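# Place the green block into the blue tray

## Task

Move the green block so it rests inside the blue tray. The task fails if the robot topples or is left leaning, or if anything is knocked or moved outside the work area.

## Robot and tools

Robot: a Rainbow Robotics RB-Y1. It has a two-wheel differential base with two rear casters, a bending torso (leg with ankle, knee and hip, then chest), a head with head_camera, and two 7-joint arms. Each arm ends in a parallel gripper with a wrist camera (left_wrist_camera, right_wrist_camera) whose case juts sideways and can strike objects. The base is 0.58 m wide, extends 0.10 m ahead of the wheel axle and 0.57 m behind it, and sweeps a 0.58 m radius circle when turning in place. It cannot drive sideways.

Frames, all in metres. Base frame: origin on the floor midway between the drive wheels, x forward, y left, z up. chest, left_hand and right_hand are reported in it. A hand point sits between the finger pads, 0.03 m back from the tips. Fingers point along the hand's -z and close along its x. Reported hand positions can be off, more so at full reach or under load. Odometry frame: the base frame as it was at scene start. base_odometry counts only wheel rotation, so slip shows as travel, and heading (rad, left positive, -3.142 to 3.142) can show turns that never happened or miss ones caused by bumps.

Tool move: one action per call, plus optional "cameras" (names from head_camera, left_wrist_camera, right_wrist_camera, or "all"; [] for none; omitted means all only when there is no action) and "blocking" (default true, returning when everything is at rest; false returns within about 0.5 s while motion continues). Allowed combinations: base and/or joints, optionally with min_time_s or contact_limits; or target alone or with min_time_s; or contact_limits alone. With no action it just reports state and images.
- base: a velocity command, not a pose. {"x_m_s": forward speed in m/s, 0.005 to 1.5 either sign or 0; "turn_rad_s": leftward turn rate, 0.02 to 1.509 either sign or 0; "for_s": duration 0.1 to 5 s}. Omitted speeds are 0. Distance is roughly speed times for_s; acceleration is 0.4 m/s² (turn 0.5 rad/s²) and coasting to rest can take up to about 3 s. If |x_m_s| + 0.27·|turn_rad_s| exceeds 1.5, both are scaled down.
- joints: absolute targets by name in rad (grippers in m of opening). Ranges: torso_squat_rad 0 to 1.2 (lowers level chest), torso_shift_rad -0.3 to 0.6 (hips forward), torso_pitch_rad -0.2 to 1.4 (bow forward), torso_yaw_rad -1.5 to 1.5 (left positive; raise both arms outward by 0.2 rad or more first). Combined torso limits: squat+shift ≤ 1.52; squat−shift+pitch ≤ 1.57; shift+0.5·pitch−0.4·squat ≤ 0.7; shift+0.3·pitch−0.5·squat ≤ 0.39. Arms: shoulder_pitch ±2.356 (negative swings forward/up); left_shoulder_roll 0 to 3.141 and right_shoulder_roll -3.141 to 0 (away from body); shoulder_yaw ±2.094; elbow -2.617 to 0.01 (negative bends); forearm_roll ±3.141; wrist_pitch -1.57 to 1.919; hand_roll ±2.705; gripper_m 0 to 0.1. Head: head_pan_rad ±0.523 (left positive), head_tilt_rad -0.35 to 1.57 (down positive).
- target: an absolute hand pose in the base frame: {"side": "left"|"right", "x","y","z" in m (-3 to 3), "quat_wxyz": [w,x,y,z] as the hand lines print}. It is converted once to joint angles, so the hand travels on an arc; split long moves into shorter steps. It is refused while another move is still running.
- min_time_s: 0.1 to 8 s, the minimum duration of the arm, head and torso motions.
- contact_limits: {"left_gripper_m"/"right_gripper_m": motor current in mA, 200 to 672.5}, persistent; starts at 672.5. Lower values soften the grip.

To grasp, command an opening at least 0.005 m below the object's width; "off_target" or "done" on the gripper is then normal.

Other tools: wait {seconds 0 to 10, cameras} lets time run and returns state, returning early when running moves finish. stop {cameras} brakes all running motion. zoom_image {camera, region [x0,y0,x1,y1] pixels from top-left, max 504 each side} magnifies the latest image. read_manual returns licence texts only. finished_scene {scene: 1} ends the scene for good; the block must stay in the tray unaided.

Results: "move" is "done" or the worst status. Per-motion words: moving, done, reached/short (target within 10 mm and 2°, or the miss), refused (nothing moved), off_target (resting away from goal, possibly still pushing), not_followed / "joint command not followed" (arm collision check withheld it), stopped, time_out, contact_stop (torso only), limit_stop_at_<name> (self-collision guard or limit), torque_fault, limit_stop_at_motor_heat. Any refusal or unrequested stop cancels the remaining move/wait/finished_scene calls in that reply. Also reported: joint_positions, lidar_m (12 sectors of 30°, first straight ahead, counter-clockwise; "-" means nothing; sees only at 0.23 m height), motor_effort of wheels (%), wheel_motors_off, joint torques, external torques, wrist force/torque (uncalibrated), motor temperatures, on_its_own.

Avoid: fast bending or rising, heavy loads or outstretched arms far forward, and sudden stops while driving, since these tip the robot. Don't drive into furniture; the base passes under tables while the upper body may catch. Never let the arms collide or squeeze each other; keep shoulder rolls about 0.5 rad outward when both reach forward. Avoid pushing into things hard enough to cause a torque fault (10 s freeze), and long strained holds that overheat motors (65 °C warning, 80 °C stop). Don't drop the block from height, slam, or shove objects out of the area. Thinking time lets the scene run on.

Each tool is called after "Request:" by a JSON object that holds its "fn" and its "kwargs".

## Session

Request:
{"fn": "move", "kwargs": {}}

Scene clock: 0.00 s.
Joint torques (N m): no reading
External joint torques (N m): no reading
Motor temperatures (°C): left_arm=[48 37 37 44 43 43 45] | right_arm=[38 33 39 44 41 47 41]
Wrist force (N): no reading
Wrist torque (N m): no reading
Wrist force, peak (N): no reading
base_odometry: x=+0.000 y=+0.000 heading=+0.000
lidar_m: 2.46 2.44 1.85 2.00 2.75 2.66 2.69 2.63 1.90 1.91 2.84 2.54
base_status: not commanded
joint_positions: torso_squat_rad=+0.350 torso_shift_rad=+0.000 torso_pitch_rad=+0.000 torso_yaw_rad=+0.000 left_shoulder_pitch_rad=+0.030 left_shoulder_roll_rad=+0.028 left_shoulder_yaw_rad=+0.015 left_elbow_rad=-0.140 left_forearm_roll_rad=-0.046 left_wrist_pitch_rad=+0.032 left_hand_roll_rad=+0.030 left_gripper_m=+0.100 right_shoulder_pitch_rad=+0.037 right_shoulder_roll_rad=-0.045 right_shoulder_yaw_rad=+0.007 right_elbow_rad=-0.286 right_forearm_roll_rad=-0.025 right_wrist_pitch_rad=-0.004 right_hand_roll_rad=+0.034 right_gripper_m=+0.100 head_pan_rad=+0.000 head_tilt_rad=+0.400
joint_status: not commanded
wheel_motors_off: 0
motor_effort: left_wheel=+2 right_wheel=+3
chest: x=-0.2280 y=+0.0010 z=+1.2475 quat_wxyz=(+1.000, -0.001, +0.000, +0.000) (m; base frame)
left_hand: x=-0.1891 y=+0.2432 z=+0.5630 quat_wxyz=(+0.999, +0.015, -0.040, +0.004) (m; base frame)
right_hand: x=-0.1151 y=-0.2543 z=+0.5729 quat_wxyz=(+0.992, -0.024, -0.127, +0.006) (m; base frame)
pictures: head_camera, left_wrist_camera, right_wrist_camera
Images, in order (width x height): head_camera 896x504, left_wrist_camera 644x364, right_wrist_camera 644x364.

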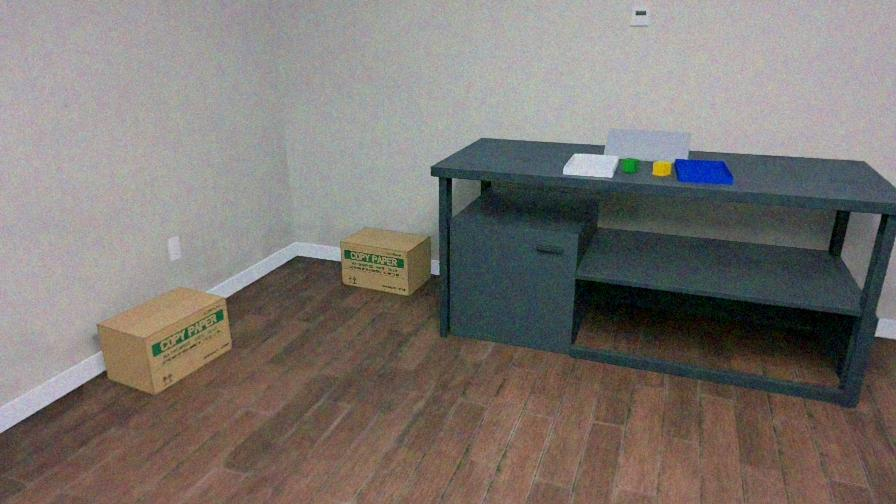

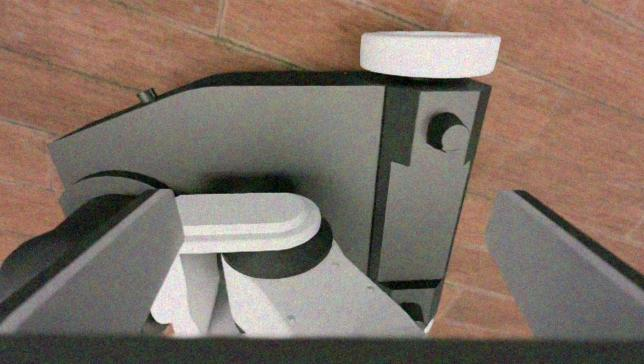

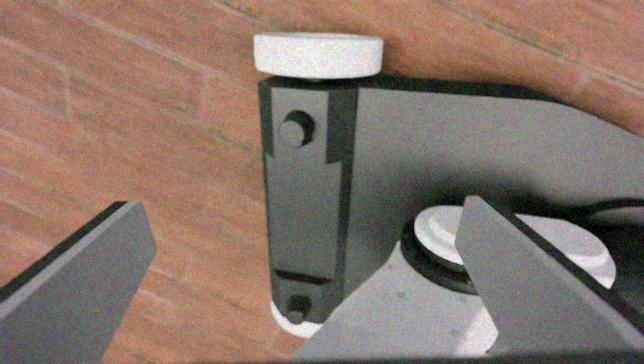

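Request:
{"fn": "zoom_image", "kwargs": {"camera": "head_camera", "region": [540, 100, 760, 220]}}

Scaled by 2.291 from the camera's 896x504 image, which has a finer 1280x720 frame.

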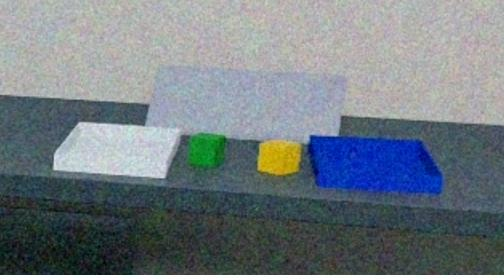

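Request:
{"fn": "move", "kwargs": {"base": {"turn_rad_s": -0.4, "for_s": 0.6}, "joints": {"head_tilt_rad": 0.5}, "cameras": ["head_camera"]}}

Request:
{"fn": "move", "kwargs": {"base": {"x_m_s": 0.6, "for_s": 2.0}, "cameras": ["head_camera"]}}

Scene clock: 11.60 s.
Joint torques (N m): left_arm=[-0.96 1.25 -0.34 0.1 -0.01 -0.11 -0.01] | right_arm=[-2.47 -1.73 0.2 -1.47 0.21 -0.61 -0.01]
External joint torques (N m): left_arm=[-0.07 0.3 -0.39 0.05 -0.01 0.15 -0.01] | right_arm=[-0.24 0.17 0.38 -0.01 0.15 -0.03 -0.03]
Wrist force (N): left_arm=[0.6 -1.5 -5.0] | right_arm=[-10.2 -7.0 -14.7]
Wrist torque (N m): left_arm=[0.05 0.25 -0.12] | right_arm=[0.88 -0.51 -0.49]
Wrist force, peak (N): left_arm=[0.7 -1.7 -5.1] | right_arm=[-10.4 -7.4 -15.5]
move: done
base_odometry: x=+0.000 y=+0.000 heading=-0.179
lidar_m: 2.47 2.43 1.91 1.85 2.48 2.70 2.66 2.89 2.36 1.90 2.55 2.54
base_status: done (sent for 0.6 of 0.6 s)
joint_positions: torso_squat_rad=+0.350 torso_shift_rad=+0.000 torso_pitch_rad=+0.000 torso_yaw_rad=+0.000 left_shoulder_pitch_rad=+0.030 left_shoulder_roll_rad=+0.028 left_shoulder_yaw_rad=+0.015 left_elbow_rad=-0.140 left_forearm_roll_rad=-0.046 left_wrist_pitch_rad=+0.032 left_hand_roll_rad=+0.030 left_gripper_m=+0.100 right_shoulder_pitch_rad=+0.037 right_shoulder_roll_rad=-0.045 right_shoulder_yaw_rad=+0.007 right_elbow_rad=-0.286 right_forearm_roll_rad=-0.025 right_wrist_pitch_rad=-0.004 right_hand_roll_rad=+0.034 right_gripper_m=+0.100 head_pan_rad=+0.000 head_tilt_rad=+0.500
joint_status: all done
wheel_motors_off: 0
motor_effort: left_wheel=+8(30) right_wheel=-21(29)
chest: x=-0.2280 y=+0.0011 z=+1.2475 quat_wxyz=(+1.000, -0.001, +0.000, +0.000) (m; base frame)
left_hand: x=-0.1891 y=+0.2432 z=+0.5630 quat_wxyz=(+0.999, +0.015, -0.040, +0.004) (m; base frame)
right_hand: x=-0.1151 y=-0.2543 z=+0.5730 quat_wxyz=(+0.992, -0.024, -0.127, +0.006) (m; base frame)
pictures: head_camera
Images, in order (width x height): head_camera 896x504.

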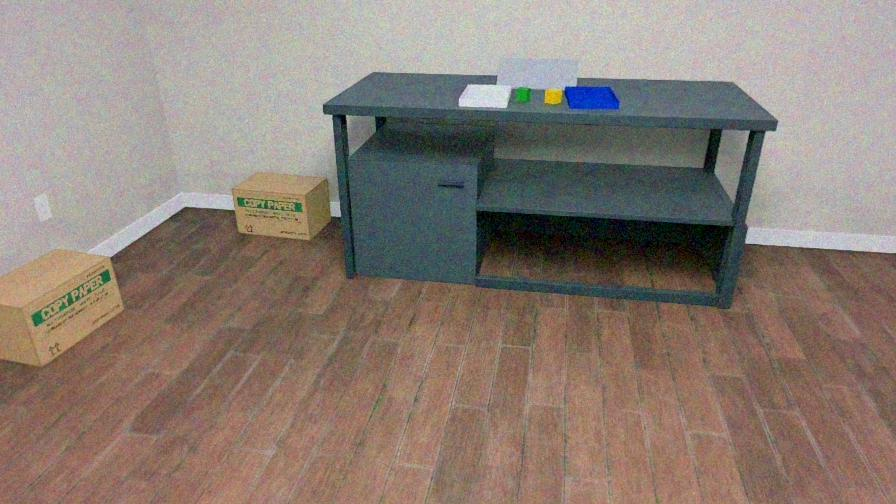

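Scene clock: 15.43 s.
Joint torques (N m): left_arm=[-0.4 1.31 -0.25 0.25 0.05 -0.2 -0.06] | right_arm=[-1.69 -2.17 0.02 -1.08 0.14 -0.76 0.08]
External joint torques (N m): left_arm=[0.49 0.36 -0.3 0.21 0.05 0.06 -0.06] | right_arm=[0.55 -0.27 0.2 0.38 0.08 -0.18 0.06]
Wrist force (N): left_arm=[0.7 -1.6 -5.0] | right_arm=[-10.3 -6.8 -14.5]
Wrist torque (N m): left_arm=[0.05 0.25 -0.12] | right_arm=[0.88 -0.51 -0.42]
Wrist force, peak (N): left_arm=[1.4 -1.5 -5.2] | right_arm=[-10.8 -6.9 -15.3]
move: done
base_odometry: x=+1.181 y=-0.214 heading=-0.180
lidar_m: 1.27 1.39 1.72 1.80 2.12 3.55 3.85 3.15 2.23 2.49 1.55 1.61
base_status: done (sent for 2 of 2 s)
joint_positions: torso_squat_rad=+0.350 torso_shift_rad=+0.000 torso_pitch_rad=+0.000 torso_yaw_rad=+0.000 left_shoulder_pitch_rad=+0.030 left_shoulder_roll_rad=+0.028 left_shoulder_yaw_rad=+0.015 left_elbow_rad=-0.140 left_forearm_roll_rad=-0.046 left_wrist_pitch_rad=+0.032 left_hand_roll_rad=+0.030 left_gripper_m=+0.100 right_shoulder_pitch_rad=+0.036 right_shoulder_roll_rad=-0.045 right_shoulder_yaw_rad=+0.007 right_elbow_rad=-0.286 right_forearm_roll_rad=-0.025 right_wrist_pitch_rad=-0.004 right_hand_roll_rad=+0.034 right_gripper_m=+0.100 head_pan_rad=+0.000 head_tilt_rad=+0.500
joint_status: not commanded
wheel_motors_off: 0
motor_effort: left_wheel=-17(45) right_wheel=+15(56)
chest: x=-0.2279 y=+0.0011 z=+1.2475 quat_wxyz=(+1.000, -0.001, +0.000, +0.000) (m; base frame)
left_hand: x=-0.1890 y=+0.2432 z=+0.5630 quat_wxyz=(+0.999, +0.015, -0.040, +0.004) (m; base frame)
right_hand: x=-0.1150 y=-0.2543 z=+0.5730 quat_wxyz=(+0.992, -0.024, -0.127, +0.006) (m; base frame)
pictures: head_camera
Images, in order (width x height): head_camera 896x504.

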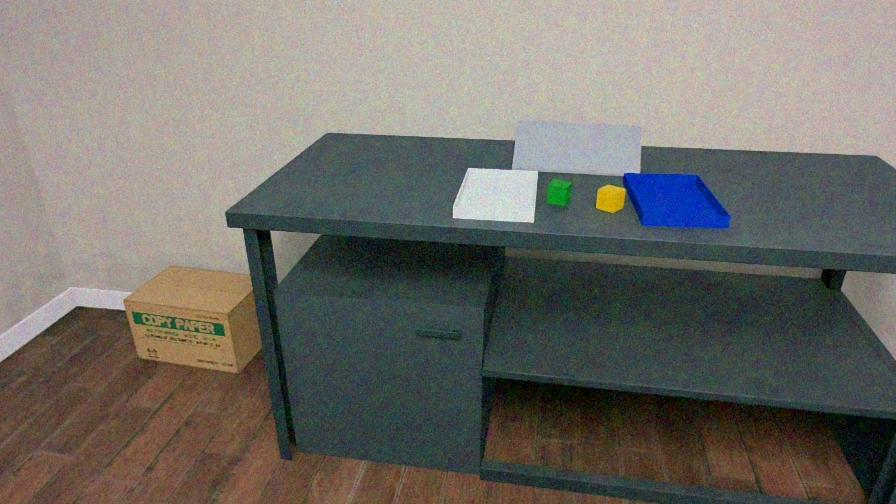

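Request:
{"fn": "move", "kwargs": {"base": {"turn_rad_s": -0.4, "for_s": 0.5}, "cameras": []}}

Request:
{"fn": "move", "kwargs": {"base": {"x_m_s": 0.6, "for_s": 1.25}, "joints": {"head_tilt_rad": 0.75}, "cameras": ["head_camera"]}}

Scene clock: 32.23 s.
Joint torques (N m): left_arm=[-0.57 1.17 -0.22 0.27 0.09 -0.13 -0.07] | right_arm=[-2.05 -2.19 -0.3 -1.27 0.12 -0.72 0.13]
External joint torques (N m): left_arm=[0.31 0.23 -0.27 0.23 0.09 0.13 -0.07] | right_arm=[0.18 -0.29 -0.12 0.18 0.06 -0.15 0.12]
Wrist force (N): left_arm=[0.8 -1.6 -5.1] | right_arm=[-10.2 -7.1 -14.3]
Wrist torque (N m): left_arm=[0.03 0.27 -0.11] | right_arm=[0.93 -0.50 -0.47]
Wrist force, peak (N): left_arm=[0.6 -1.6 -5.2] | right_arm=[-10.8 -7.2 -15.1]
move: done
base_odometry: x=+1.181 y=-0.215 heading=-0.304
lidar_m: 1.26 1.32 1.76 1.74 1.81 2.54 3.84 3.51 2.24 2.49 2.66 1.56
base_status: done (sent for 0.5 of 0.5 s)
joint_positions: torso_squat_rad=+0.350 torso_shift_rad=+0.000 torso_pitch_rad=+0.000 torso_yaw_rad=+0.000 left_shoulder_pitch_rad=+0.030 left_shoulder_roll_rad=+0.028 left_shoulder_yaw_rad=+0.015 left_elbow_rad=-0.140 left_forearm_roll_rad=-0.046 left_wrist_pitch_rad=+0.032 left_hand_roll_rad=+0.030 left_gripper_m=+0.100 right_shoulder_pitch_rad=+0.036 right_shoulder_roll_rad=-0.045 right_shoulder_yaw_rad=+0.007 right_elbow_rad=-0.286 right_forearm_roll_rad=-0.025 right_wrist_pitch_rad=-0.004 right_hand_roll_rad=+0.034 right_gripper_m=+0.100 head_pan_rad=+0.000 head_tilt_rad=+0.500
joint_status: not commanded
wheel_motors_off: 0
motor_effort: left_wheel=-8(53) right_wheel=-20(51)
chest: x=-0.2279 y=+0.0011 z=+1.2475 quat_wxyz=(+1.000, -0.001, +0.000, +0.000) (m; base frame)
left_hand: x=-0.1891 y=+0.2433 z=+0.5630 quat_wxyz=(+0.999, +0.015, -0.040, +0.004) (m; base frame)
right_hand: x=-0.1150 y=-0.2543 z=+0.5730 quat_wxyz=(+0.992, -0.024, -0.127, +0.006) (m; base frame)
pictures: none
No camera images: "cameras" was empty.

Scene clock: 35.33 s.
Joint torques (N m): left_arm=[-0.15 1.07 -0.45 0.3 -0.07 -0.22 0.03] | right_arm=[-2.05 -2.65 0.24 -1.45 0.13 -0.51 0.07]
External joint torques (N m): left_arm=[0.74 0.13 -0.51 0.25 -0.07 0.04 0.04] | right_arm=[0.18 -0.75 0.42 0.01 0.07 0.07 0.05]
Wrist force (N): left_arm=[0.7 -1.5 -5.1] | right_arm=[-10.2 -7.7 -14.8]
Wrist torque (N m): left_arm=[0.03 0.25 -0.12] | right_arm=[0.97 -0.51 -0.46]
Wrist force, peak (N): left_arm=[1.1 -1.6 -5.1] | right_arm=[-10.5 -7.3 -15.4]
move: done
base_odometry: x=+1.906 y=-0.443 heading=-0.306
lidar_m: 0.50 0.53 0.76 1.65 2.16 2.61 4.59 3.55 2.60 2.51 1.08 1.19
base_status: done (sent for 1.27 of 1.27 s)
joint_positions: torso_squat_rad=+0.350 torso_shift_rad=+0.000 torso_pitch_rad=+0.000 torso_yaw_rad=+0.000 left_shoulder_pitch_rad=+0.030 left_shoulder_roll_rad=+0.028 left_shoulder_yaw_rad=+0.015 left_elbow_rad=-0.140 left_forearm_roll_rad=-0.046 left_wrist_pitch_rad=+0.032 left_hand_roll_rad=+0.030 left_gripper_m=+0.100 right_shoulder_pitch_rad=+0.036 right_shoulder_roll_rad=-0.045 right_shoulder_yaw_rad=+0.007 right_elbow_rad=-0.286 right_forearm_roll_rad=-0.025 right_wrist_pitch_rad=-0.004 right_hand_roll_rad=+0.034 right_gripper_m=+0.100 head_pan_rad=+0.000 head_tilt_rad=+0.750
joint_status: all done
wheel_motors_off: 0
motor_effort: left_wheel=-15(37) right_wheel=+13(56)
chest: x=-0.2279 y=+0.0011 z=+1.2475 quat_wxyz=(+1.000, -0.001, +0.000, +0.000) (m; base frame)
left_hand: x=-0.1890 y=+0.2432 z=+0.5630 quat_wxyz=(+0.999, +0.015, -0.040, +0.004) (m; base frame)
right_hand: x=-0.1150 y=-0.2543 z=+0.5730 quat_wxyz=(+0.992, -0.024, -0.127, +0.006) (m; base frame)
pictures: head_camera
Images, in order (width x height): head_camera 896x504.

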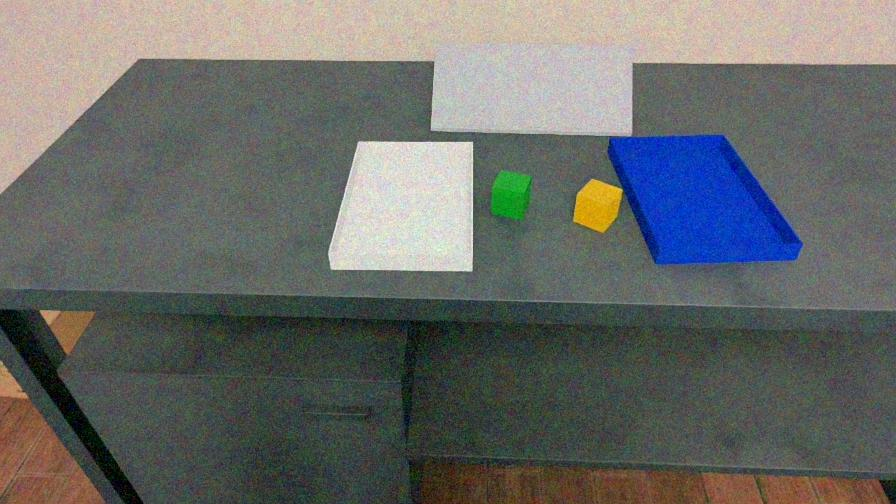

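Request:
{"fn": "move", "kwargs": {"joints": {"torso_pitch_rad": 0.6, "torso_shift_rad": 0.2, "right_elbow_rad": -1.8, "head_tilt_rad": 0.45}, "min_time_s": 2, "cameras": []}}

Request:
{"fn": "move", "kwargs": {"target": {"side": "right", "x": 0.38, "y": -0.15, "z": 0.96, "quat_wxyz": [1, 0, 0, 0]}, "cameras": ["head_camera"]}}

Scene clock: 49.77 s.
Joint torques (N m): left_arm=[15.49 1.22 -0.3 5.91 0.02 0.98 -0.08] | right_arm=[-5.99 -1.34 -1.23 -19.49 0.5 -6.25 -0.02]
External joint torques (N m): left_arm=[0.59 0.29 -0.44 -0.24 0.03 0.08 -0.11] | right_arm=[-7.32 -0.16 -0.42 -10.08 0.26 -4.34 -0.07]
Wrist force (N): left_arm=[4.2 -1.8 -4.2] | right_arm=[-32.7 -4.2 -9.8]
Wrist torque (N m): left_arm=[0.08 0.45 -0.15] | right_arm=[0.86 -0.54 -0.46]
Wrist force, peak (N): left_arm=[4.4 -1.9 -4.3] | right_arm=[-62.0 -3.1 -7.9]
move: time_out
base_odometry: x=+1.906 y=-0.443 heading=-0.305
lidar_m: 0.51 0.53 0.74 1.65 2.16 2.62 4.61 3.53 2.60 2.53 1.08 1.19
base_status: not commanded
joint_positions: torso_squat_rad=+0.350 torso_shift_rad=+0.200 torso_pitch_rad=+0.601 torso_yaw_rad=+0.000 left_shoulder_pitch_rad=+0.030 left_shoulder_roll_rad=+0.028 left_shoulder_yaw_rad=+0.015 left_elbow_rad=-0.140 left_forearm_roll_rad=-0.046 left_wrist_pitch_rad=+0.032 left_hand_roll_rad=+0.030 left_gripper_m=+0.100 right_shoulder_pitch_rad=+0.045 right_shoulder_roll_rad=-0.045 right_shoulder_yaw_rad=+0.008 right_elbow_rad=-1.787 right_forearm_roll_rad=-0.025 right_wrist_pitch_rad=+0.001 right_hand_roll_rad=+0.034 right_gripper_m=+0.100 head_pan_rad=+0.000 head_tilt_rad=+0.450
joint_status: right_elbow_rad time_out (moved -1.501 of -1.514); the others done
wheel_motors_off: 0
on_its_own: right_elbow_rad is held at -1.789, not at your -1.800, since a time_out
motor_effort: left_wheel=-11(15) right_wheel=+11(16)
chest: x=+0.0777 y=+0.0009 z=+1.1802 quat_wxyz=(+0.955, -0.001, +0.296, +0.000) (m; base frame)
left_hand: x=-0.2771 y=+0.2433 z=+0.5937 quat_wxyz=(+0.966, +0.016, +0.258, -0.001) (m; base frame)
right_hand: x=+0.4121 y=-0.2324 z=+0.7772 quat_wxyz=(+0.841, -0.014, -0.540, +0.024) (m; base frame)
pictures: none
No camera images: "cameras" was empty.

not run: a stop that you did not command came earlier in this reply.

Request:
{"fn": "move", "kwargs": {"joints": {"right_elbow_rad": -1.7}, "cameras": ["head_camera", "right_wrist_camera"]}}

Scene clock: 52.00 s.
Joint torques (N m): left_arm=[15.42 0.96 -0.45 5.87 0.01 1 0.03] | right_arm=[0.51 -1.82 -0.63 -9.66 0.48 -2.03 0.12]
External joint torques (N m): left_arm=[0.54 0.03 -0.6 -0.28 0.02 0.1 0.01] | right_arm=[-1.23 -0.61 0.19 -0.77 0.25 -0.21 0.07]
Wrist force (N): left_arm=[4.2 -1.8 -4.2] | right_arm=[-13.5 -6.4 -11.8]
Wrist torque (N m): left_arm=[0.09 0.45 -0.15] | right_arm=[0.78 -0.67 -0.48]
Wrist force, peak (N): left_arm=[4.4 -2.0 -4.2] | right_arm=[-33.2 -5.0 -13.1]
move: done
base_odometry: x=+1.906 y=-0.443 heading=-0.305
lidar_m: 0.52 0.53 0.75 1.64 2.17 2.61 4.60 3.54 2.61 2.53 1.08 1.19
base_status: not commanded
joint_positions: torso_squat_rad=+0.350 torso_shift_rad=+0.200 torso_pitch_rad=+0.600 torso_yaw_rad=+0.000 left_shoulder_pitch_rad=+0.030 left_shoulder_roll_rad=+0.028 left_shoulder_yaw_rad=+0.015 left_elbow_rad=-0.140 left_forearm_roll_rad=-0.046 left_wrist_pitch_rad=+0.032 left_hand_roll_rad=+0.030 left_gripper_m=+0.100 right_shoulder_pitch_rad=+0.044 right_shoulder_roll_rad=-0.045 right_shoulder_yaw_rad=+0.008 right_elbow_rad=-1.700 right_forearm_roll_rad=-0.025 right_wrist_pitch_rad=+0.000 right_hand_roll_rad=+0.034 right_gripper_m=+0.100 head_pan_rad=+0.000 head_tilt_rad=+0.450
joint_status: all done
wheel_motors_off: 0
motor_effort: left_wheel=-11(12) right_wheel=+11(12)
chest: x=+0.0775 y=+0.0009 z=+1.1803 quat_wxyz=(+0.955, -0.001, +0.296, +0.000) (m; base frame)
left_hand: x=-0.2770 y=+0.2433 z=+0.5936 quat_wxyz=(+0.966, +0.016, +0.258, -0.001) (m; base frame)
right_hand: x=+0.3913 y=-0.2342 z=+0.7417 quat_wxyz=(+0.863, -0.015, -0.505, +0.024) (m; base frame)
pictures: head_camera, right_wrist_camera
Images, in order (width x height): head_camera 896x504, right_wrist_camera 644x364.

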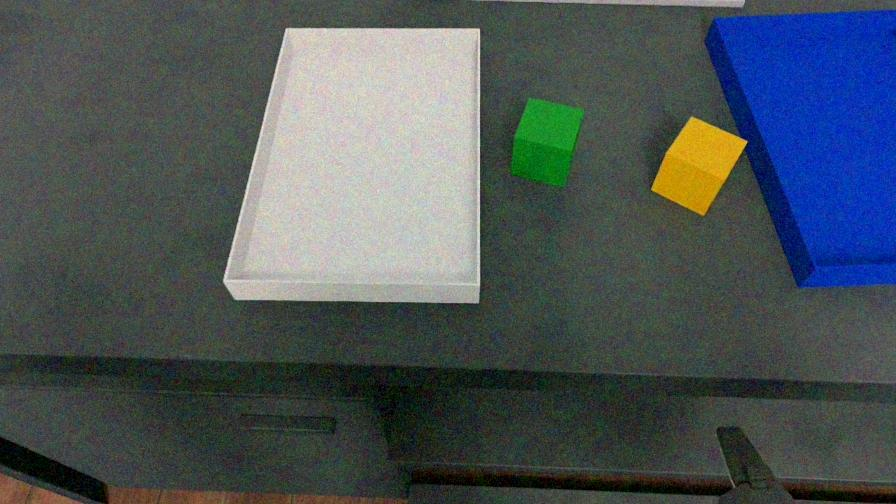

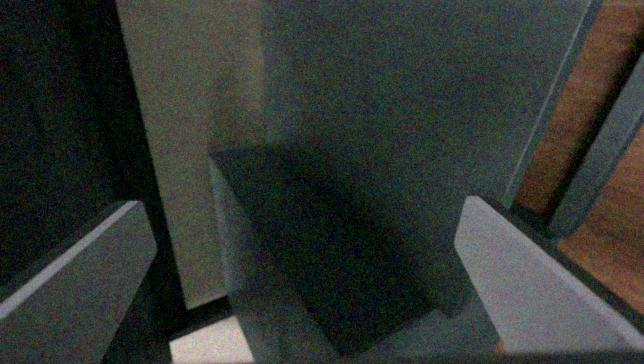

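Request:
{"fn": "move", "kwargs": {"joints": {"right_elbow_rad": -2.3, "right_shoulder_pitch_rad": 0.6}, "cameras": []}}

Request:
{"fn": "move", "kwargs": {"target": {"side": "right", "x": 0.42, "y": -0.12, "z": 0.95, "quat_wxyz": [0.995, 0, 0, -0.0998]}, "cameras": []}}

Request:
{"fn": "move", "kwargs": {"base": {"x_m_s": 0.3, "for_s": 0.95}, "cameras": ["head_camera", "right_wrist_camera"]}}

Scene clock: 60.90 s.
Joint torques (N m): left_arm=[15.33 0.9 -0.3 5.86 0.04 1.07 -0.06] | right_arm=[7.8 -2.84 -1.84 -9.55 0.31 -1.68 -0.01]
External joint torques (N m): left_arm=[0.45 -0.03 -0.45 -0.29 0.05 0.17 -0.09] | right_arm=[-0.36 -0.36 0.39 -0.3 0.08 0.2 -0.06]
Wrist force (N): left_arm=[4.3 -1.8 -4.1] | right_arm=[-13.7 -5.9 -11.5]
Wrist torque (N m): left_arm=[0.08 0.46 -0.15] | right_arm=[0.79 -0.70 -0.50]
Wrist force, peak (N): left_arm=[4.3 -1.9 -4.2] | right_arm=[-14.3 -7.5 -12.0]
move: done
base_odometry: x=+1.906 y=-0.443 heading=-0.305
lidar_m: 0.52 0.51 0.75 1.65 2.17 2.65 4.61 3.53 2.60 2.52 1.07 1.20
base_status: not commanded
joint_positions: torso_squat_rad=+0.350 torso_shift_rad=+0.200 torso_pitch_rad=+0.600 torso_yaw_rad=+0.000 left_shoulder_pitch_rad=+0.030 left_shoulder_roll_rad=+0.028 left_shoulder_yaw_rad=+0.015 left_elbow_rad=-0.140 left_forearm_roll_rad=-0.046 left_wrist_pitch_rad=+0.032 left_hand_roll_rad=+0.030 left_gripper_m=+0.100 right_shoulder_pitch_rad=+0.600 right_shoulder_roll_rad=-0.045 right_shoulder_yaw_rad=+0.008 right_elbow_rad=-2.300 right_forearm_roll_rad=-0.025 right_wrist_pitch_rad=+0.000 right_hand_roll_rad=+0.034 right_gripper_m=+0.100 head_pan_rad=+0.000 head_tilt_rad=+0.450
joint_status: all done
wheel_motors_off: 0
motor_effort: left_wheel=-11(12) right_wheel=+10(11)
chest: x=+0.0774 y=+0.0010 z=+1.1803 quat_wxyz=(+0.955, -0.001, +0.296, +0.000) (m; base frame)
left_hand: x=-0.2770 y=+0.2433 z=+0.5936 quat_wxyz=(+0.966, +0.016, +0.258, -0.001) (m; base frame)
right_hand: x=+0.3042 y=-0.2966 z=+0.8814 quat_wxyz=(+0.841, -0.096, -0.533, +0.014) (m; base frame)
pictures: none
No camera images: "cameras" was empty.

Scene clock: 62.50 s.
Joint torques (N m): left_arm=[15.56 1.09 -0.34 5.78 0.03 1.05 0.01] | right_arm=[-6.87 1.93 0.73 -7.78 0.32 -1.31 0.22]
External joint torques (N m): left_arm=[0.68 0.16 -0.48 -0.37 0.04 0.15 -0.02] | right_arm=[0.56 0.28 0.11 -0.08 0.15 -0.23 0.19]
Wrist force (N): left_arm=[4.1 -1.9 -4.2] | right_arm=[-11.4 -7.7 -14.2]
Wrist torque (N m): left_arm=[0.08 0.43 -0.16] | right_arm=[0.85 -0.59 -0.49]
Wrist force, peak (N): left_arm=[4.3 -1.9 -4.3] | right_arm=[-12.8 -8.3 -13.3]
move: short
base_odometry: x=+1.906 y=-0.443 heading=-0.305
lidar_m: 0.51 0.54 0.75 1.65 2.17 2.62 4.60 3.54 2.61 2.52 1.07 1.21
base_status: not commanded
joint_positions: torso_squat_rad=+0.350 torso_shift_rad=+0.200 torso_pitch_rad=+0.600 torso_yaw_rad=+0.000 left_shoulder_pitch_rad=+0.030 left_shoulder_roll_rad=+0.028 left_shoulder_yaw_rad=+0.015 left_elbow_rad=-0.140 left_forearm_roll_rad=-0.046 left_wrist_pitch_rad=+0.032 left_hand_roll_rad=+0.030 left_gripper_m=+0.100 right_shoulder_pitch_rad=-0.542 right_shoulder_roll_rad=+0.000 right_shoulder_yaw_rad=+0.165 right_elbow_rad=-2.530 right_forearm_roll_rad=+0.124 right_wrist_pitch_rad=+1.919 right_hand_roll_rad=-0.443 right_gripper_m=+0.100 head_pan_rad=+0.000 head_tilt_rad=+0.450
joint_status: all done
wheel_motors_off: 0
motor_effort: left_wheel=-11(12) right_wheel=+9(11)
chest: x=+0.0774 y=+0.0010 z=+1.1803 quat_wxyz=(+0.955, -0.001, +0.296, +0.000) (m; base frame)
left_hand: x=-0.2770 y=+0.2433 z=+0.5935 quat_wxyz=(+0.966, +0.016, +0.258, -0.001) (m; base frame)
right_hand: x=+0.4201 y=-0.1200 z=+0.9496 quat_wxyz=(+0.960, +0.086, -0.250, -0.096) (m; base frame)
right_hand_status: short (checked arc, as near as the solve gets, planned for 1.2 s): 0 mm and 30.6 deg off. The place is met; only the turn is off.
pictures: none
No camera images: "cameras" was empty.

Scene clock: 64.87 s.
Joint torques (N m): left_arm=[15.87 1.01 -0.13 5.93 0.04 1.03 -0.01] | right_arm=[-7.35 1.87 0.44 -8.08 0.35 -1.02 0.23]
External joint torques (N m): left_arm=[1 0.08 -0.27 -0.22 0.05 0.13 -0.04] | right_arm=[0.08 0.22 -0.18 -0.37 0.18 0.05 0.2]
Wrist force (N): left_arm=[4.1 -1.8 -4.2] | right_arm=[-11.0 -8.2 -13.5]
Wrist torque (N m): left_arm=[0.08 0.44 -0.15] | right_arm=[0.96 -0.55 -0.44]
Wrist force, peak (N): left_arm=[4.5 -1.9 -4.1] | right_arm=[-11.2 -9.0 -14.6]
move: done
base_odometry: x=+2.183 y=-0.530 heading=-0.306
lidar_m: 0.36 0.24 0.32 1.66 1.74 2.85 4.89 2.95 2.61 1.00 1.04 0.90
base_status: done (sent for 0.97 of 0.97 s)
joint_positions: torso_squat_rad=+0.350 torso_shift_rad=+0.200 torso_pitch_rad=+0.600 torso_yaw_rad=+0.000 left_shoulder_pitch_rad=+0.030 left_shoulder_roll_rad=+0.028 left_shoulder_yaw_rad=+0.015 left_elbow_rad=-0.140 left_forearm_roll_rad=-0.046 left_wrist_pitch_rad=+0.032 left_hand_roll_rad=+0.030 left_gripper_m=+0.100 right_shoulder_pitch_rad=-0.542 right_shoulder_roll_rad=+0.000 right_shoulder_yaw_rad=+0.165 right_elbow_rad=-2.530 right_forearm_roll_rad=+0.124 right_wrist_pitch_rad=+1.919 right_hand_roll_rad=-0.443 right_gripper_m=+0.100 head_pan_rad=+0.000 head_tilt_rad=+0.450
joint_status: not commanded
wheel_motors_off: 0
motor_effort: left_wheel=-6(19) right_wheel=+4(32)
chest: x=+0.0773 y=+0.0010 z=+1.1803 quat_wxyz=(+0.955, -0.001, +0.296, +0.000) (m; base frame)
left_hand: x=-0.2769 y=+0.2433 z=+0.5935 quat_wxyz=(+0.966, +0.016, +0.257, -0.001) (m; base frame)
right_hand: x=+0.4200 y=-0.1200 z=+0.9496 quat_wxyz=(+0.960, +0.086, -0.250, -0.096) (m; base frame)
pictures: head_camera, right_wrist_camera
Images, in order (width x height): head_camera 896x504, right_wrist_camera 644x364.

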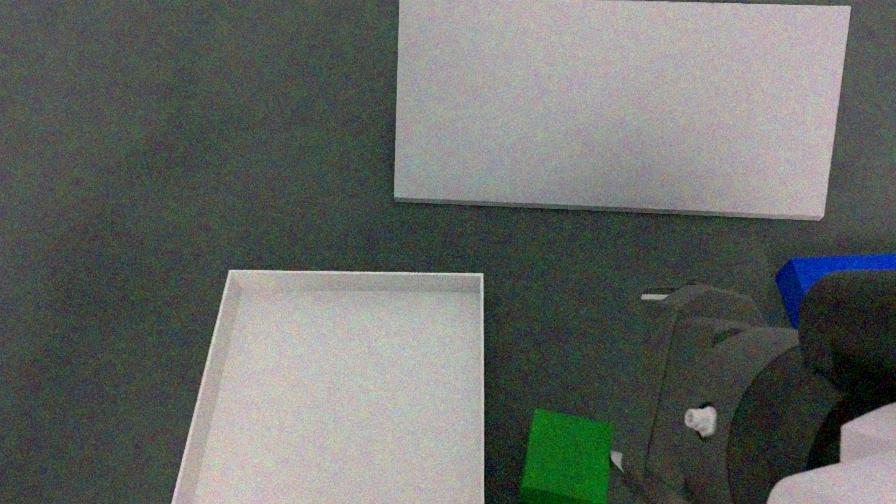

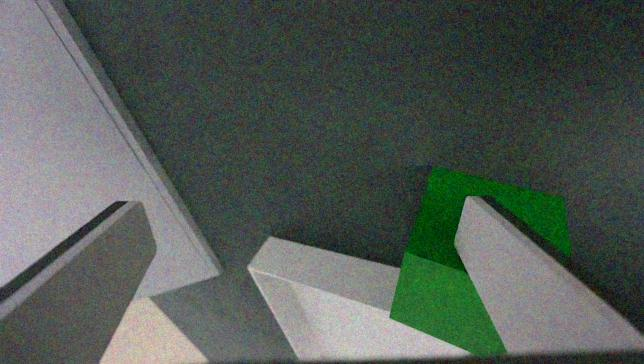

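Request:
{"fn": "move", "kwargs": {"joints": {"torso_pitch_rad": 0.45, "head_tilt_rad": 0.8, "head_pan_rad": -0.25}, "cameras": []}}

Request:
{"fn": "move", "kwargs": {"target": {"side": "right", "x": 0.424, "y": -0.101, "z": 0.89, "quat_wxyz": [0.995, 0, 0, -0.0998]}, "cameras": ["head_camera", "right_wrist_camera"]}}

Scene clock: 71.70 s.
Joint torques (N m): left_arm=[11.88 1.17 -0.19 4.56 -0.02 0.72 0.02] | right_arm=[-9.73 1.26 0.47 -6.89 0.27 -1.29 0.34]
External joint torques (N m): left_arm=[0.65 0.2 -0.32 -0.19 -0.01 0.09 0] | right_arm=[-0.35 -0.01 0.21 0.16 0.06 0.03 0.3]
Wrist force (N): left_arm=[3.4 -1.8 -4.5] | right_arm=[-11.2 -8.7 -12.7]
Wrist torque (N m): left_arm=[0.08 0.40 -0.14] | right_arm=[1.01 -0.58 -0.49]
Wrist force, peak (N): left_arm=[4.1 -1.8 -4.4] | right_arm=[-11.2 -8.5 -14.6]
move: done
base_odometry: x=+2.183 y=-0.530 heading=-0.306
lidar_m: 0.37 0.24 0.32 1.67 1.76 2.85 4.89 2.93 2.62 0.97 1.05 0.89
base_status: not commanded
joint_positions: torso_squat_rad=+0.350 torso_shift_rad=+0.200 torso_pitch_rad=+0.450 torso_yaw_rad=+0.000 left_shoulder_pitch_rad=+0.030 left_shoulder_roll_rad=+0.028 left_shoulder_yaw_rad=+0.015 left_elbow_rad=-0.140 left_forearm_roll_rad=-0.046 left_wrist_pitch_rad=+0.032 left_hand_roll_rad=+0.030 left_gripper_m=+0.100 right_shoulder_pitch_rad=-0.542 right_shoulder_roll_rad=+0.000 right_shoulder_yaw_rad=+0.165 right_elbow_rad=-2.530 right_forearm_roll_rad=+0.124 right_wrist_pitch_rad=+1.919 right_hand_roll_rad=-0.443 right_gripper_m=+0.100 head_pan_rad=-0.250 head_tilt_rad=+0.800
joint_status: all done
wheel_motors_off: 0
motor_effort: left_wheel=-5(6) right_wheel=+5(6)
chest: x=+0.0372 y=+0.0010 z=+1.2036 quat_wxyz=(+0.975, -0.001, +0.223, +0.000) (m; base frame)
left_hand: x=-0.2255 y=+0.2433 z=+0.5704 quat_wxyz=(+0.983, +0.016, +0.184, +0.001) (m; base frame)
right_hand: x=+0.4105 y=-0.1200 z=+1.0267 quat_wxyz=(+0.938, +0.093, -0.321, -0.089) (m; base frame)
pictures: none
No camera images: "cameras" was empty.

Scene clock: 82.27 s.
Joint torques (N m): left_arm=[11.37 1.21 -0.2 4.6 0.01 0.73 -0.02] | right_arm=[10.73 -0.14 1.34 14.72 0.09 0.73 0.09]
External joint torques (N m): left_arm=[0.22 0.25 -0.32 -0.12 0.02 0.11 -0.04] | right_arm=[23.04 -1.28 1.14 22.92 -0.16 1.6 0.07]
External joint torques when the fault began: right_arm=[51.42 -0.23 3.88 44.09 -1.56 -1.22 -0.82]
Wrist force (N): left_arm=[3.4 -1.9 -4.6] | right_arm=[13.5 -6.9 66.9]
Wrist torque (N m): left_arm=[0.08 0.41 -0.15] | right_arm=[1.16 3.42 -0.52]
Wrist force, peak (N): left_arm=[7.1 -2.3 -4.7] | right_arm=[30.0 -20.1 184.4]
move: torque_fault
TORQUE FAULT: right_elbow_rad reached its load limit. The robot stopped for 10 seconds, dropped its targets and accepts commands again. The stop added 9.0 s to the call.
base_odometry: x=+2.183 y=-0.530 heading=-0.306
lidar_m: 0.37 0.25 0.33 1.67 1.76 2.86 4.90 2.94 2.62 0.99 1.05 0.89
base_status: not commanded
joint_positions: torso_squat_rad=+0.350 torso_shift_rad=+0.199 torso_pitch_rad=+0.447 torso_yaw_rad=+0.000 left_shoulder_pitch_rad=+0.030 left_shoulder_roll_rad=+0.028 left_shoulder_yaw_rad=+0.015 left_elbow_rad=-0.140 left_forearm_roll_rad=-0.046 left_wrist_pitch_rad=+0.032 left_hand_roll_rad=+0.030 left_gripper_m=+0.100 right_shoulder_pitch_rad=-0.647 right_shoulder_roll_rad=+0.000 right_shoulder_yaw_rad=+0.121 right_elbow_rad=-2.170 right_forearm_roll_rad=+0.062 right_wrist_pitch_rad=+1.919 right_hand_roll_rad=-0.482 right_gripper_m=+0.100 head_pan_rad=-0.250 head_tilt_rad=+0.800
joint_status: right_shoulder_pitch_rad torque_fault (moved -0.106 of -0.177); right_shoulder_yaw_rad torque_fault (moved -0.044 of -0.081); right_elbow_rad torque_fault (moved +0.360 of +0.666); right_forearm_roll_rad torque_fault (moved -0.063 of -0.117); right_hand_roll_rad torque_fault (moved -0.040 of -0.075); the others done
wheel_motors_off: 0
on_its_own: right_shoulder_pitch_rad is held at -0.641, not at your -0.718, since a torque_fault; right_shoulder_yaw_rad is held at +0.121, not at your +0.084, since a torque_fault; right_elbow_rad is held at -2.164, not at your -1.865, since a torque_fault; right_forearm_roll_rad is held at +0.061, not at your +0.007, since a torque_fault; right_hand_roll_rad is held at -0.483, not at your -0.518, since a torque_fault
motor_effort: left_wheel=-7(36) right_wheel=+11(52)
chest: x=+0.0355 y=+0.0010 z=+1.2041 quat_wxyz=(+0.975, -0.001, +0.222, +0.000) (m; base frame)
left_hand: x=-0.2253 y=+0.2432 z=+0.5701 quat_wxyz=(+0.983, +0.016, +0.183, +0.000) (m; base frame)
right_hand: x=+0.4291 y=-0.1051 z=+0.9549 quat_wxyz=(+0.974, +0.063, -0.200, -0.089) (m; base frame)
right_hand_status: short (checked arc, as near as the solve gets, planned for 0.9 s): torque_fault, 65 mm and 24.2 deg off.
pictures: head_camera, right_wrist_camera
Images, in order (width x height): head_camera 896x504, right_wrist_camera 644x364.

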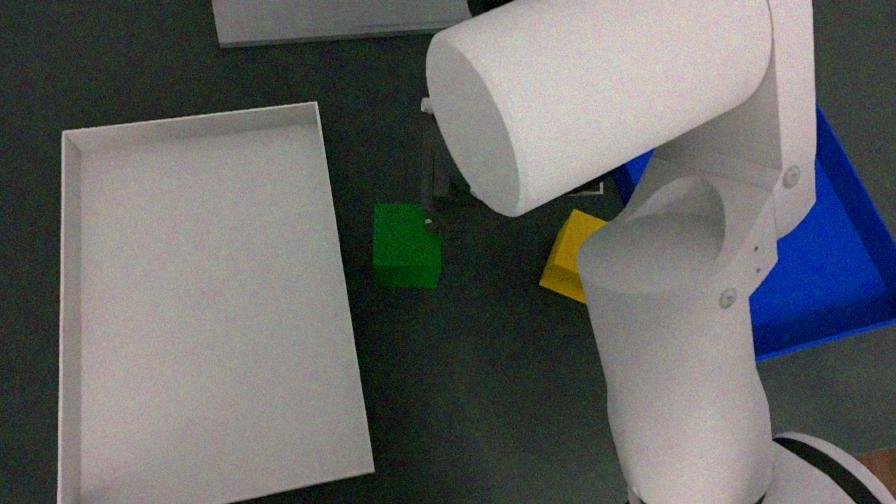

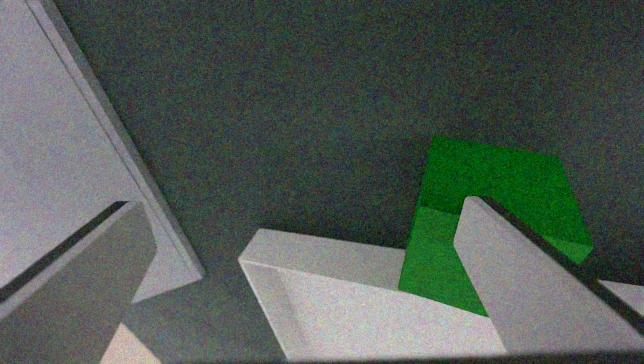

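Request:
{"fn": "move", "kwargs": {"joints": {"right_elbow_rad": -2.5, "torso_pitch_rad": 0.2, "torso_squat_rad": 0.05, "head_tilt_rad": 0.85, "head_pan_rad": -0.3}, "cameras": ["head_camera", "right_wrist_camera"]}}

Scene clock: 106.07 s.
Joint torques (N m): left_arm=[4.8 1.04 -0.49 2.12 0.01 0.25 -0.06] | right_arm=[-12.99 -0.82 -0.12 -5.02 0.19 -1.56 -0.02]
External joint torques (N m): left_arm=[0.17 0.07 -0.58 -0.08 0.01 0.11 -0.06] | right_arm=[0.29 -0.94 0.3 0.15 -0.04 0.16 -0.06]
Wrist force (N): left_arm=[1.9 -1.7 -5.1] | right_arm=[-12.9 -8.6 -10.9]
Wrist torque (N m): left_arm=[0.05 0.32 -0.13] | right_arm=[0.94 -0.66 -0.49]
Wrist force, peak (N): left_arm=[3.7 -1.9 -4.5] | right_arm=[13.3 -6.5 68.3]
move: done
base_odometry: x=+2.183 y=-0.530 heading=-0.306
lidar_m: 0.36 0.24 0.31 1.66 1.74 2.85 4.89 2.94 2.62 0.99 1.04 0.88
base_status: not commanded
joint_positions: torso_squat_rad=+0.050 torso_shift_rad=+0.200 torso_pitch_rad=+0.200 torso_yaw_rad=+0.000 left_shoulder_pitch_rad=+0.030 left_shoulder_roll_rad=+0.028 left_shoulder_yaw_rad=+0.015 left_elbow_rad=-0.140 left_forearm_roll_rad=-0.046 left_wrist_pitch_rad=+0.032 left_hand_roll_rad=+0.030 left_gripper_m=+0.100 right_shoulder_pitch_rad=-0.642 right_shoulder_roll_rad=+0.000 right_shoulder_yaw_rad=+0.121 right_elbow_rad=-2.500 right_forearm_roll_rad=+0.061 right_wrist_pitch_rad=+1.919 right_hand_roll_rad=-0.482 right_gripper_m=+0.100 head_pan_rad=-0.300 head_tilt_rad=+0.850
joint_status: all done
wheel_motors_off: 0
on_its_own: right_shoulder_pitch_rad is held at -0.641, not at your -0.718, since a torque_fault; right_shoulder_yaw_rad is held at +0.121, not at your +0.084, since a torque_fault; right_forearm_roll_rad is held at +0.061, not at your +0.007, since a torque_fault; right_hand_roll_rad is held at -0.483, not at your -0.518, since a torque_fault
motor_effort: left_wheel=-5(9) right_wheel=+4(11)
chest: x=-0.0277 y=+0.0010 z=+1.2690 quat_wxyz=(+0.995, -0.001, +0.100, +0.000) (m; base frame)
left_hand: x=-0.1255 y=+0.2432 z=+0.5904 quat_wxyz=(+0.998, +0.015, +0.060, +0.003) (m; base frame)
right_hand: x=+0.3916 y=-0.1059 z=+1.2189 quat_wxyz=(+0.878, +0.138, -0.453, -0.075) (m; base frame)
pictures: head_camera, right_wrist_camera
Images, in order (width x height): head_camera 896x504, right_wrist_camera 644x364.

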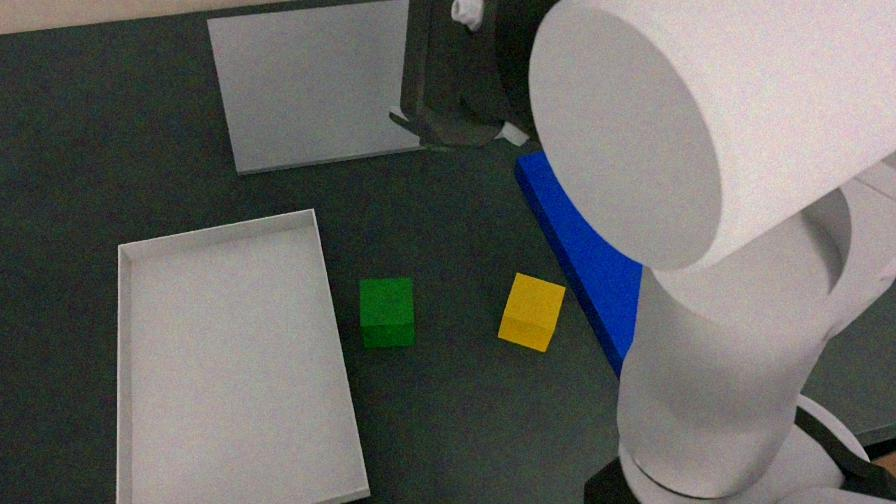

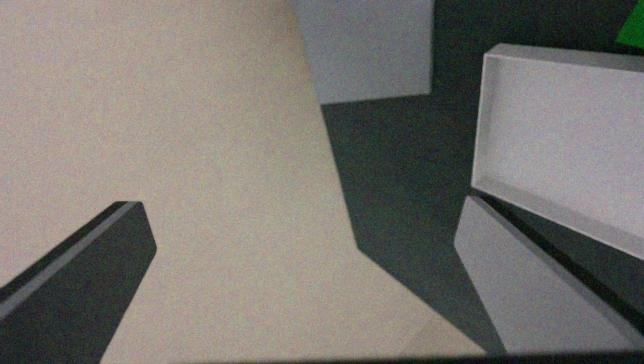

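Request:
{"fn": "move", "kwargs": {"target": {"side": "right", "x": 0.361, "y": -0.063, "z": 0.975, "quat_wxyz": [0.9942, 0, 0, -0.1073]}, "cameras": ["head_camera", "right_wrist_camera"]}}

Scene clock: 113.77 s.
Joint torques (N m): left_arm=[4.9 1.22 -0.37 2.18 0.02 0.15 -0.12] | right_arm=[-20.65 -2.89 -4.6 -7.73 0.5 -0.09 0.13]
External joint torques (N m): left_arm=[0.27 0.24 -0.46 -0.02 0.02 0.01 -0.13] | right_arm=[-1.82 -1.08 0.39 -0.07 0.27 -0.08 0.13]
Wrist force (N): left_arm=[1.9 -1.7 -5.1] | right_arm=[-8.3 -6.6 -14.8]
Wrist torque (N m): left_arm=[0.06 0.32 -0.13] | right_arm=[0.86 -0.36 -0.42]
Wrist force, peak (N): left_arm=[2.1 -1.6 -5.3] | right_arm=[-10.6 -7.9 -15.2]
move: done
base_odometry: x=+2.183 y=-0.530 heading=-0.306
lidar_m: 0.36 0.24 0.32 1.67 1.75 2.86 4.89 2.92 2.59 0.99 1.05 0.89
base_status: not commanded
joint_positions: torso_squat_rad=+0.050 torso_shift_rad=+0.200 torso_pitch_rad=+0.200 torso_yaw_rad=+0.000 left_shoulder_pitch_rad=+0.030 left_shoulder_roll_rad=+0.028 left_shoulder_yaw_rad=+0.015 left_elbow_rad=-0.140 left_forearm_roll_rad=-0.046 left_wrist_pitch_rad=+0.032 left_hand_roll_rad=+0.030 left_gripper_m=+0.100 right_shoulder_pitch_rad=-0.855 right_shoulder_roll_rad=-0.240 right_shoulder_yaw_rad=+0.490 right_elbow_rad=-1.527 right_forearm_roll_rad=-0.545 right_wrist_pitch_rad=+1.919 right_hand_roll_rad=-1.015 right_gripper_m=+0.100 head_pan_rad=-0.300 head_tilt_rad=+0.850
joint_status: all done
wheel_motors_off: 0
motor_effort: left_wheel=-5(6) right_wheel=+5(5)
chest: x=-0.0277 y=+0.0010 z=+1.2690 quat_wxyz=(+0.995, -0.001, +0.100, +0.000) (m; base frame)
left_hand: x=-0.1256 y=+0.2432 z=+0.5904 quat_wxyz=(+0.998, +0.015, +0.060, +0.003) (m; base frame)
right_hand: x=+0.3610 y=-0.0634 z=+0.9751 quat_wxyz=(+0.994, +0.001, -0.001, -0.108) (m; base frame)
right_hand_status: reached (checked arc, planned for 1.1 s): 0 mm and 0.2 deg off.
pictures: head_camera, right_wrist_camera
Images, in order (width x height): head_camera 896x504, right_wrist_camera 644x364.

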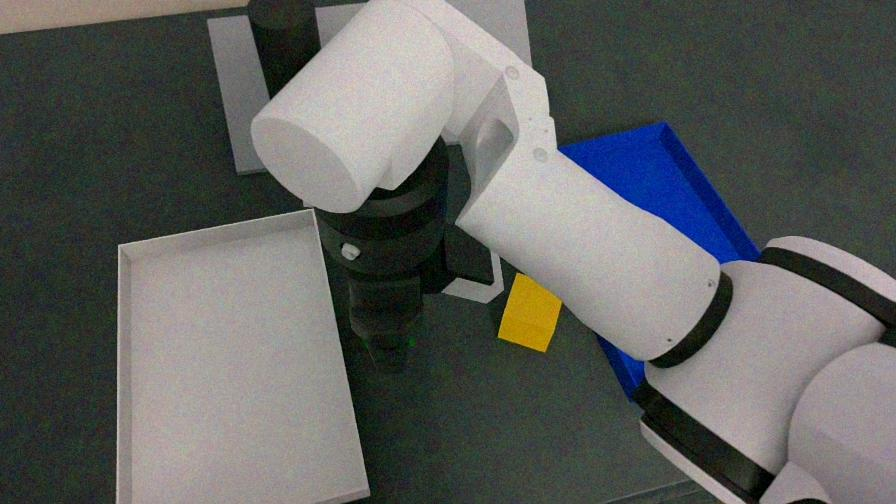

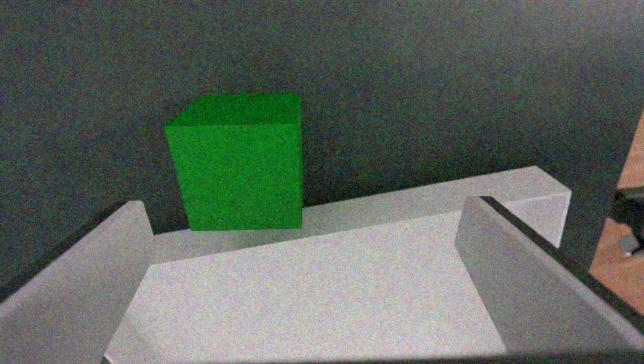

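Request:
{"fn": "move", "kwargs": {"target": {"side": "right", "x": 0.39, "y": -0.066, "z": 0.95, "quat_wxyz": [0.9942, 0, 0, -0.1073]}, "cameras": ["right_wrist_camera"]}}

Scene clock: 123.30 s.
Joint torques (N m): left_arm=[4.81 1.15 -0.26 2.14 0.05 0.26 -0.05] | right_arm=[-21.6 -1.8 -5.14 -7.92 0.32 0.08 0.04]
External joint torques (N m): left_arm=[0.17 0.17 -0.35 -0.06 0.05 0.12 -0.06] | right_arm=[-1.48 0.63 -0.41 -0.09 0.08 0.1 0.04]
Wrist force (N): left_arm=[1.9 -1.6 -5.0] | right_arm=[-8.0 -6.8 -15.0]
Wrist torque (N m): left_arm=[0.05 0.33 -0.13] | right_arm=[0.88 -0.30 -0.49]
Wrist force, peak (N): left_arm=[1.9 -1.5 -5.3] | right_arm=[-8.2 -7.2 -15.9]
move: done
base_odometry: x=+2.183 y=-0.530 heading=-0.306
lidar_m: 0.35 0.24 0.34 1.67 1.74 2.86 4.89 2.94 2.61 0.98 1.04 0.90
base_status: not commanded
joint_positions: torso_squat_rad=+0.050 torso_shift_rad=+0.200 torso_pitch_rad=+0.200 torso_yaw_rad=+0.000 left_shoulder_pitch_rad=+0.030 left_shoulder_roll_rad=+0.028 left_shoulder_yaw_rad=+0.015 left_elbow_rad=-0.140 left_forearm_roll_rad=-0.046 left_wrist_pitch_rad=+0.032 left_hand_roll_rad=+0.030 left_gripper_m=+0.100 right_shoulder_pitch_rad=-0.913 right_shoulder_roll_rad=-0.220 right_shoulder_yaw_rad=+0.482 right_elbow_rad=-1.308 right_forearm_roll_rad=-0.530 right_wrist_pitch_rad=+1.785 right_hand_roll_rad=-0.928 right_gripper_m=+0.100 head_pan_rad=-0.300 head_tilt_rad=+0.850
joint_status: all done
wheel_motors_off: 0
motor_effort: left_wheel=-6(6) right_wheel=+4(6)
chest: x=-0.0277 y=+0.0010 z=+1.2690 quat_wxyz=(+0.995, -0.001, +0.100, +0.000) (m; base frame)
left_hand: x=-0.1256 y=+0.2432 z=+0.5904 quat_wxyz=(+0.998, +0.015, +0.060, +0.003) (m; base frame)
right_hand: x=+0.3896 y=-0.0662 z=+0.9504 quat_wxyz=(+0.994, +0.000, -0.001, -0.107) (m; base frame)
right_hand_status: reached (checked arc, planned for 0.5 s): 1 mm and 0.2 deg off.
pictures: right_wrist_camera
Images, in order (width x height): right_wrist_camera 644x364.

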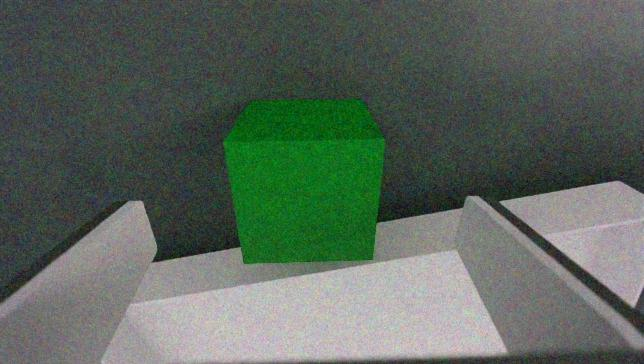

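Request:
{"fn": "move", "kwargs": {"target": {"side": "right", "x": 0.39, "y": -0.066, "z": 0.892, "quat_wxyz": [0.9942, 0, 0, -0.1073]}, "cameras": []}}

Request:
{"fn": "move", "kwargs": {"joints": {"right_gripper_m": 0.04}, "cameras": ["head_camera", "right_wrist_camera"]}}

Scene clock: 125.47 s.
Joint torques (N m): left_arm=[4.8 1.11 -0.29 2.11 0.06 0.27 -0.05] | right_arm=[-20.9 -1.25 -3.75 -7.88 0.22 0.09 0.15]
External joint torques (N m): left_arm=[0.17 0.13 -0.38 -0.09 0.06 0.13 -0.06] | right_arm=[-1.02 0.66 0.3 0.02 -0.03 0.11 0.15]
Wrist force (N): left_arm=[1.9 -1.6 -5.0] | right_arm=[-8.1 -6.6 -15.5]
Wrist torque (N m): left_arm=[0.04 0.33 -0.13] | right_arm=[0.87 -0.31 -0.46]
Wrist force, peak (N): left_arm=[2.1 -1.7 -5.2] | right_arm=[-8.0 -7.1 -15.8]
move: done
base_odometry: x=+2.183 y=-0.530 heading=-0.306
lidar_m: 0.36 0.23 0.33 1.66 1.75 2.84 4.88 2.93 2.62 0.97 1.04 0.91
base_status: not commanded
joint_positions: torso_squat_rad=+0.050 torso_shift_rad=+0.200 torso_pitch_rad=+0.200 torso_yaw_rad=+0.000 left_shoulder_pitch_rad=+0.030 left_shoulder_roll_rad=+0.028 left_shoulder_yaw_rad=+0.015 left_elbow_rad=-0.140 left_forearm_roll_rad=-0.046 left_wrist_pitch_rad=+0.032 left_hand_roll_rad=+0.030 left_gripper_m=+0.100 right_shoulder_pitch_rad=-0.889 right_shoulder_roll_rad=-0.175 right_shoulder_yaw_rad=+0.515 right_elbow_rad=-1.108 right_forearm_roll_rad=-0.487 right_wrist_pitch_rad=+1.591 right_hand_roll_rad=-0.871 right_gripper_m=+0.100 head_pan_rad=-0.300 head_tilt_rad=+0.850
joint_status: all done
wheel_motors_off: 0
motor_effort: left_wheel=-6(6) right_wheel=+5(6)
chest: x=-0.0277 y=+0.0010 z=+1.2690 quat_wxyz=(+0.995, -0.001, +0.100, +0.000) (m; base frame)
left_hand: x=-0.1256 y=+0.2432 z=+0.5904 quat_wxyz=(+0.998, +0.015, +0.060, +0.003) (m; base frame)
right_hand: x=+0.3901 y=-0.0661 z=+0.8922 quat_wxyz=(+0.994, +0.000, +0.000, -0.107) (m; base frame)
right_hand_status: reached (checked arc, planned for 0.5 s): 0 mm and 0.0 deg off.
pictures: none
No camera images: "cameras" was empty.

Scene clock: 126.67 s.
Joint torques (N m): left_arm=[4.87 1.23 -0.45 2.06 0.01 0.26 -0.09] | right_arm=[-20.96 -1.7 -3.84 -8.09 0.35 0.21 0.33]
External joint torques (N m): left_arm=[0.24 0.26 -0.54 -0.14 0.01 0.12 -0.1] | right_arm=[-1.08 0.21 0.22 -0.19 0.1 0.23 0.33]
Wrist force (N): left_arm=[1.9 -1.6 -5.1] | right_arm=[-9.0 -7.2 -14.9]
Wrist torque (N m): left_arm=[0.05 0.33 -0.13] | right_arm=[0.88 -0.45 -0.51]
Wrist force, peak (N): left_arm=[1.9 -1.6 -5.2] | right_arm=[-9.2 -6.5 -15.4]
move: off_target
base_odometry: x=+2.183 y=-0.530 heading=-0.306
lidar_m: 0.36 0.24 0.33 1.66 1.76 2.86 4.90 2.93 2.61 0.98 1.04 0.89
base_status: not commanded
joint_positions: torso_squat_rad=+0.050 torso_shift_rad=+0.200 torso_pitch_rad=+0.200 torso_yaw_rad=+0.000 left_shoulder_pitch_rad=+0.030 left_shoulder_roll_rad=+0.028 left_shoulder_yaw_rad=+0.015 left_elbow_rad=-0.140 left_forearm_roll_rad=-0.046 left_wrist_pitch_rad=+0.032 left_hand_roll_rad=+0.030 left_gripper_m=+0.100 right_shoulder_pitch_rad=-0.889 right_shoulder_roll_rad=-0.175 right_shoulder_yaw_rad=+0.515 right_elbow_rad=-1.108 right_forearm_roll_rad=-0.487 right_wrist_pitch_rad=+1.591 right_hand_roll_rad=-0.871 right_gripper_m=+0.049 head_pan_rad=-0.300 head_tilt_rad=+0.850
joint_status: right_gripper_m off_target (ended at +0.049, target +0.040)
wheel_motors_off: 0
motor_effort: left_wheel=-5(6) right_wheel=+6(6)
chest: x=-0.0277 y=+0.0010 z=+1.2690 quat_wxyz=(+0.995, -0.001, +0.100, +0.000) (m; base frame)
left_hand: x=-0.1256 y=+0.2432 z=+0.5904 quat_wxyz=(+0.998, +0.015, +0.060, +0.003) (m; base frame)
right_hand: x=+0.3901 y=-0.0661 z=+0.8922 quat_wxyz=(+0.994, +0.000, +0.000, -0.107) (m; base frame)
pictures: head_camera, right_wrist_camera
Images, in order (width x height): head_camera 896x504, right_wrist_camera 644x364.

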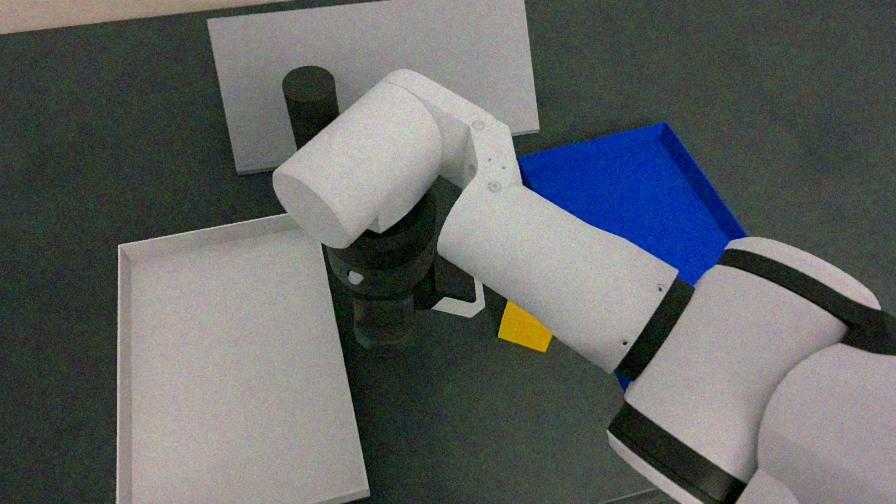

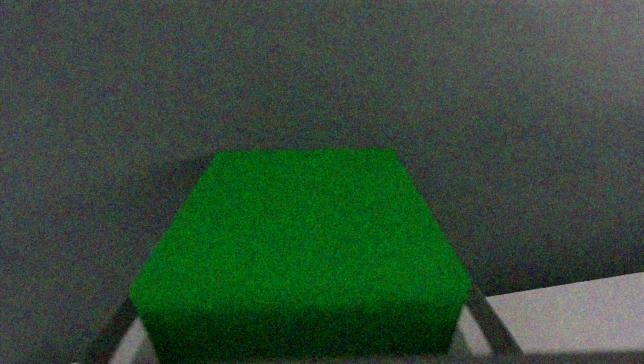

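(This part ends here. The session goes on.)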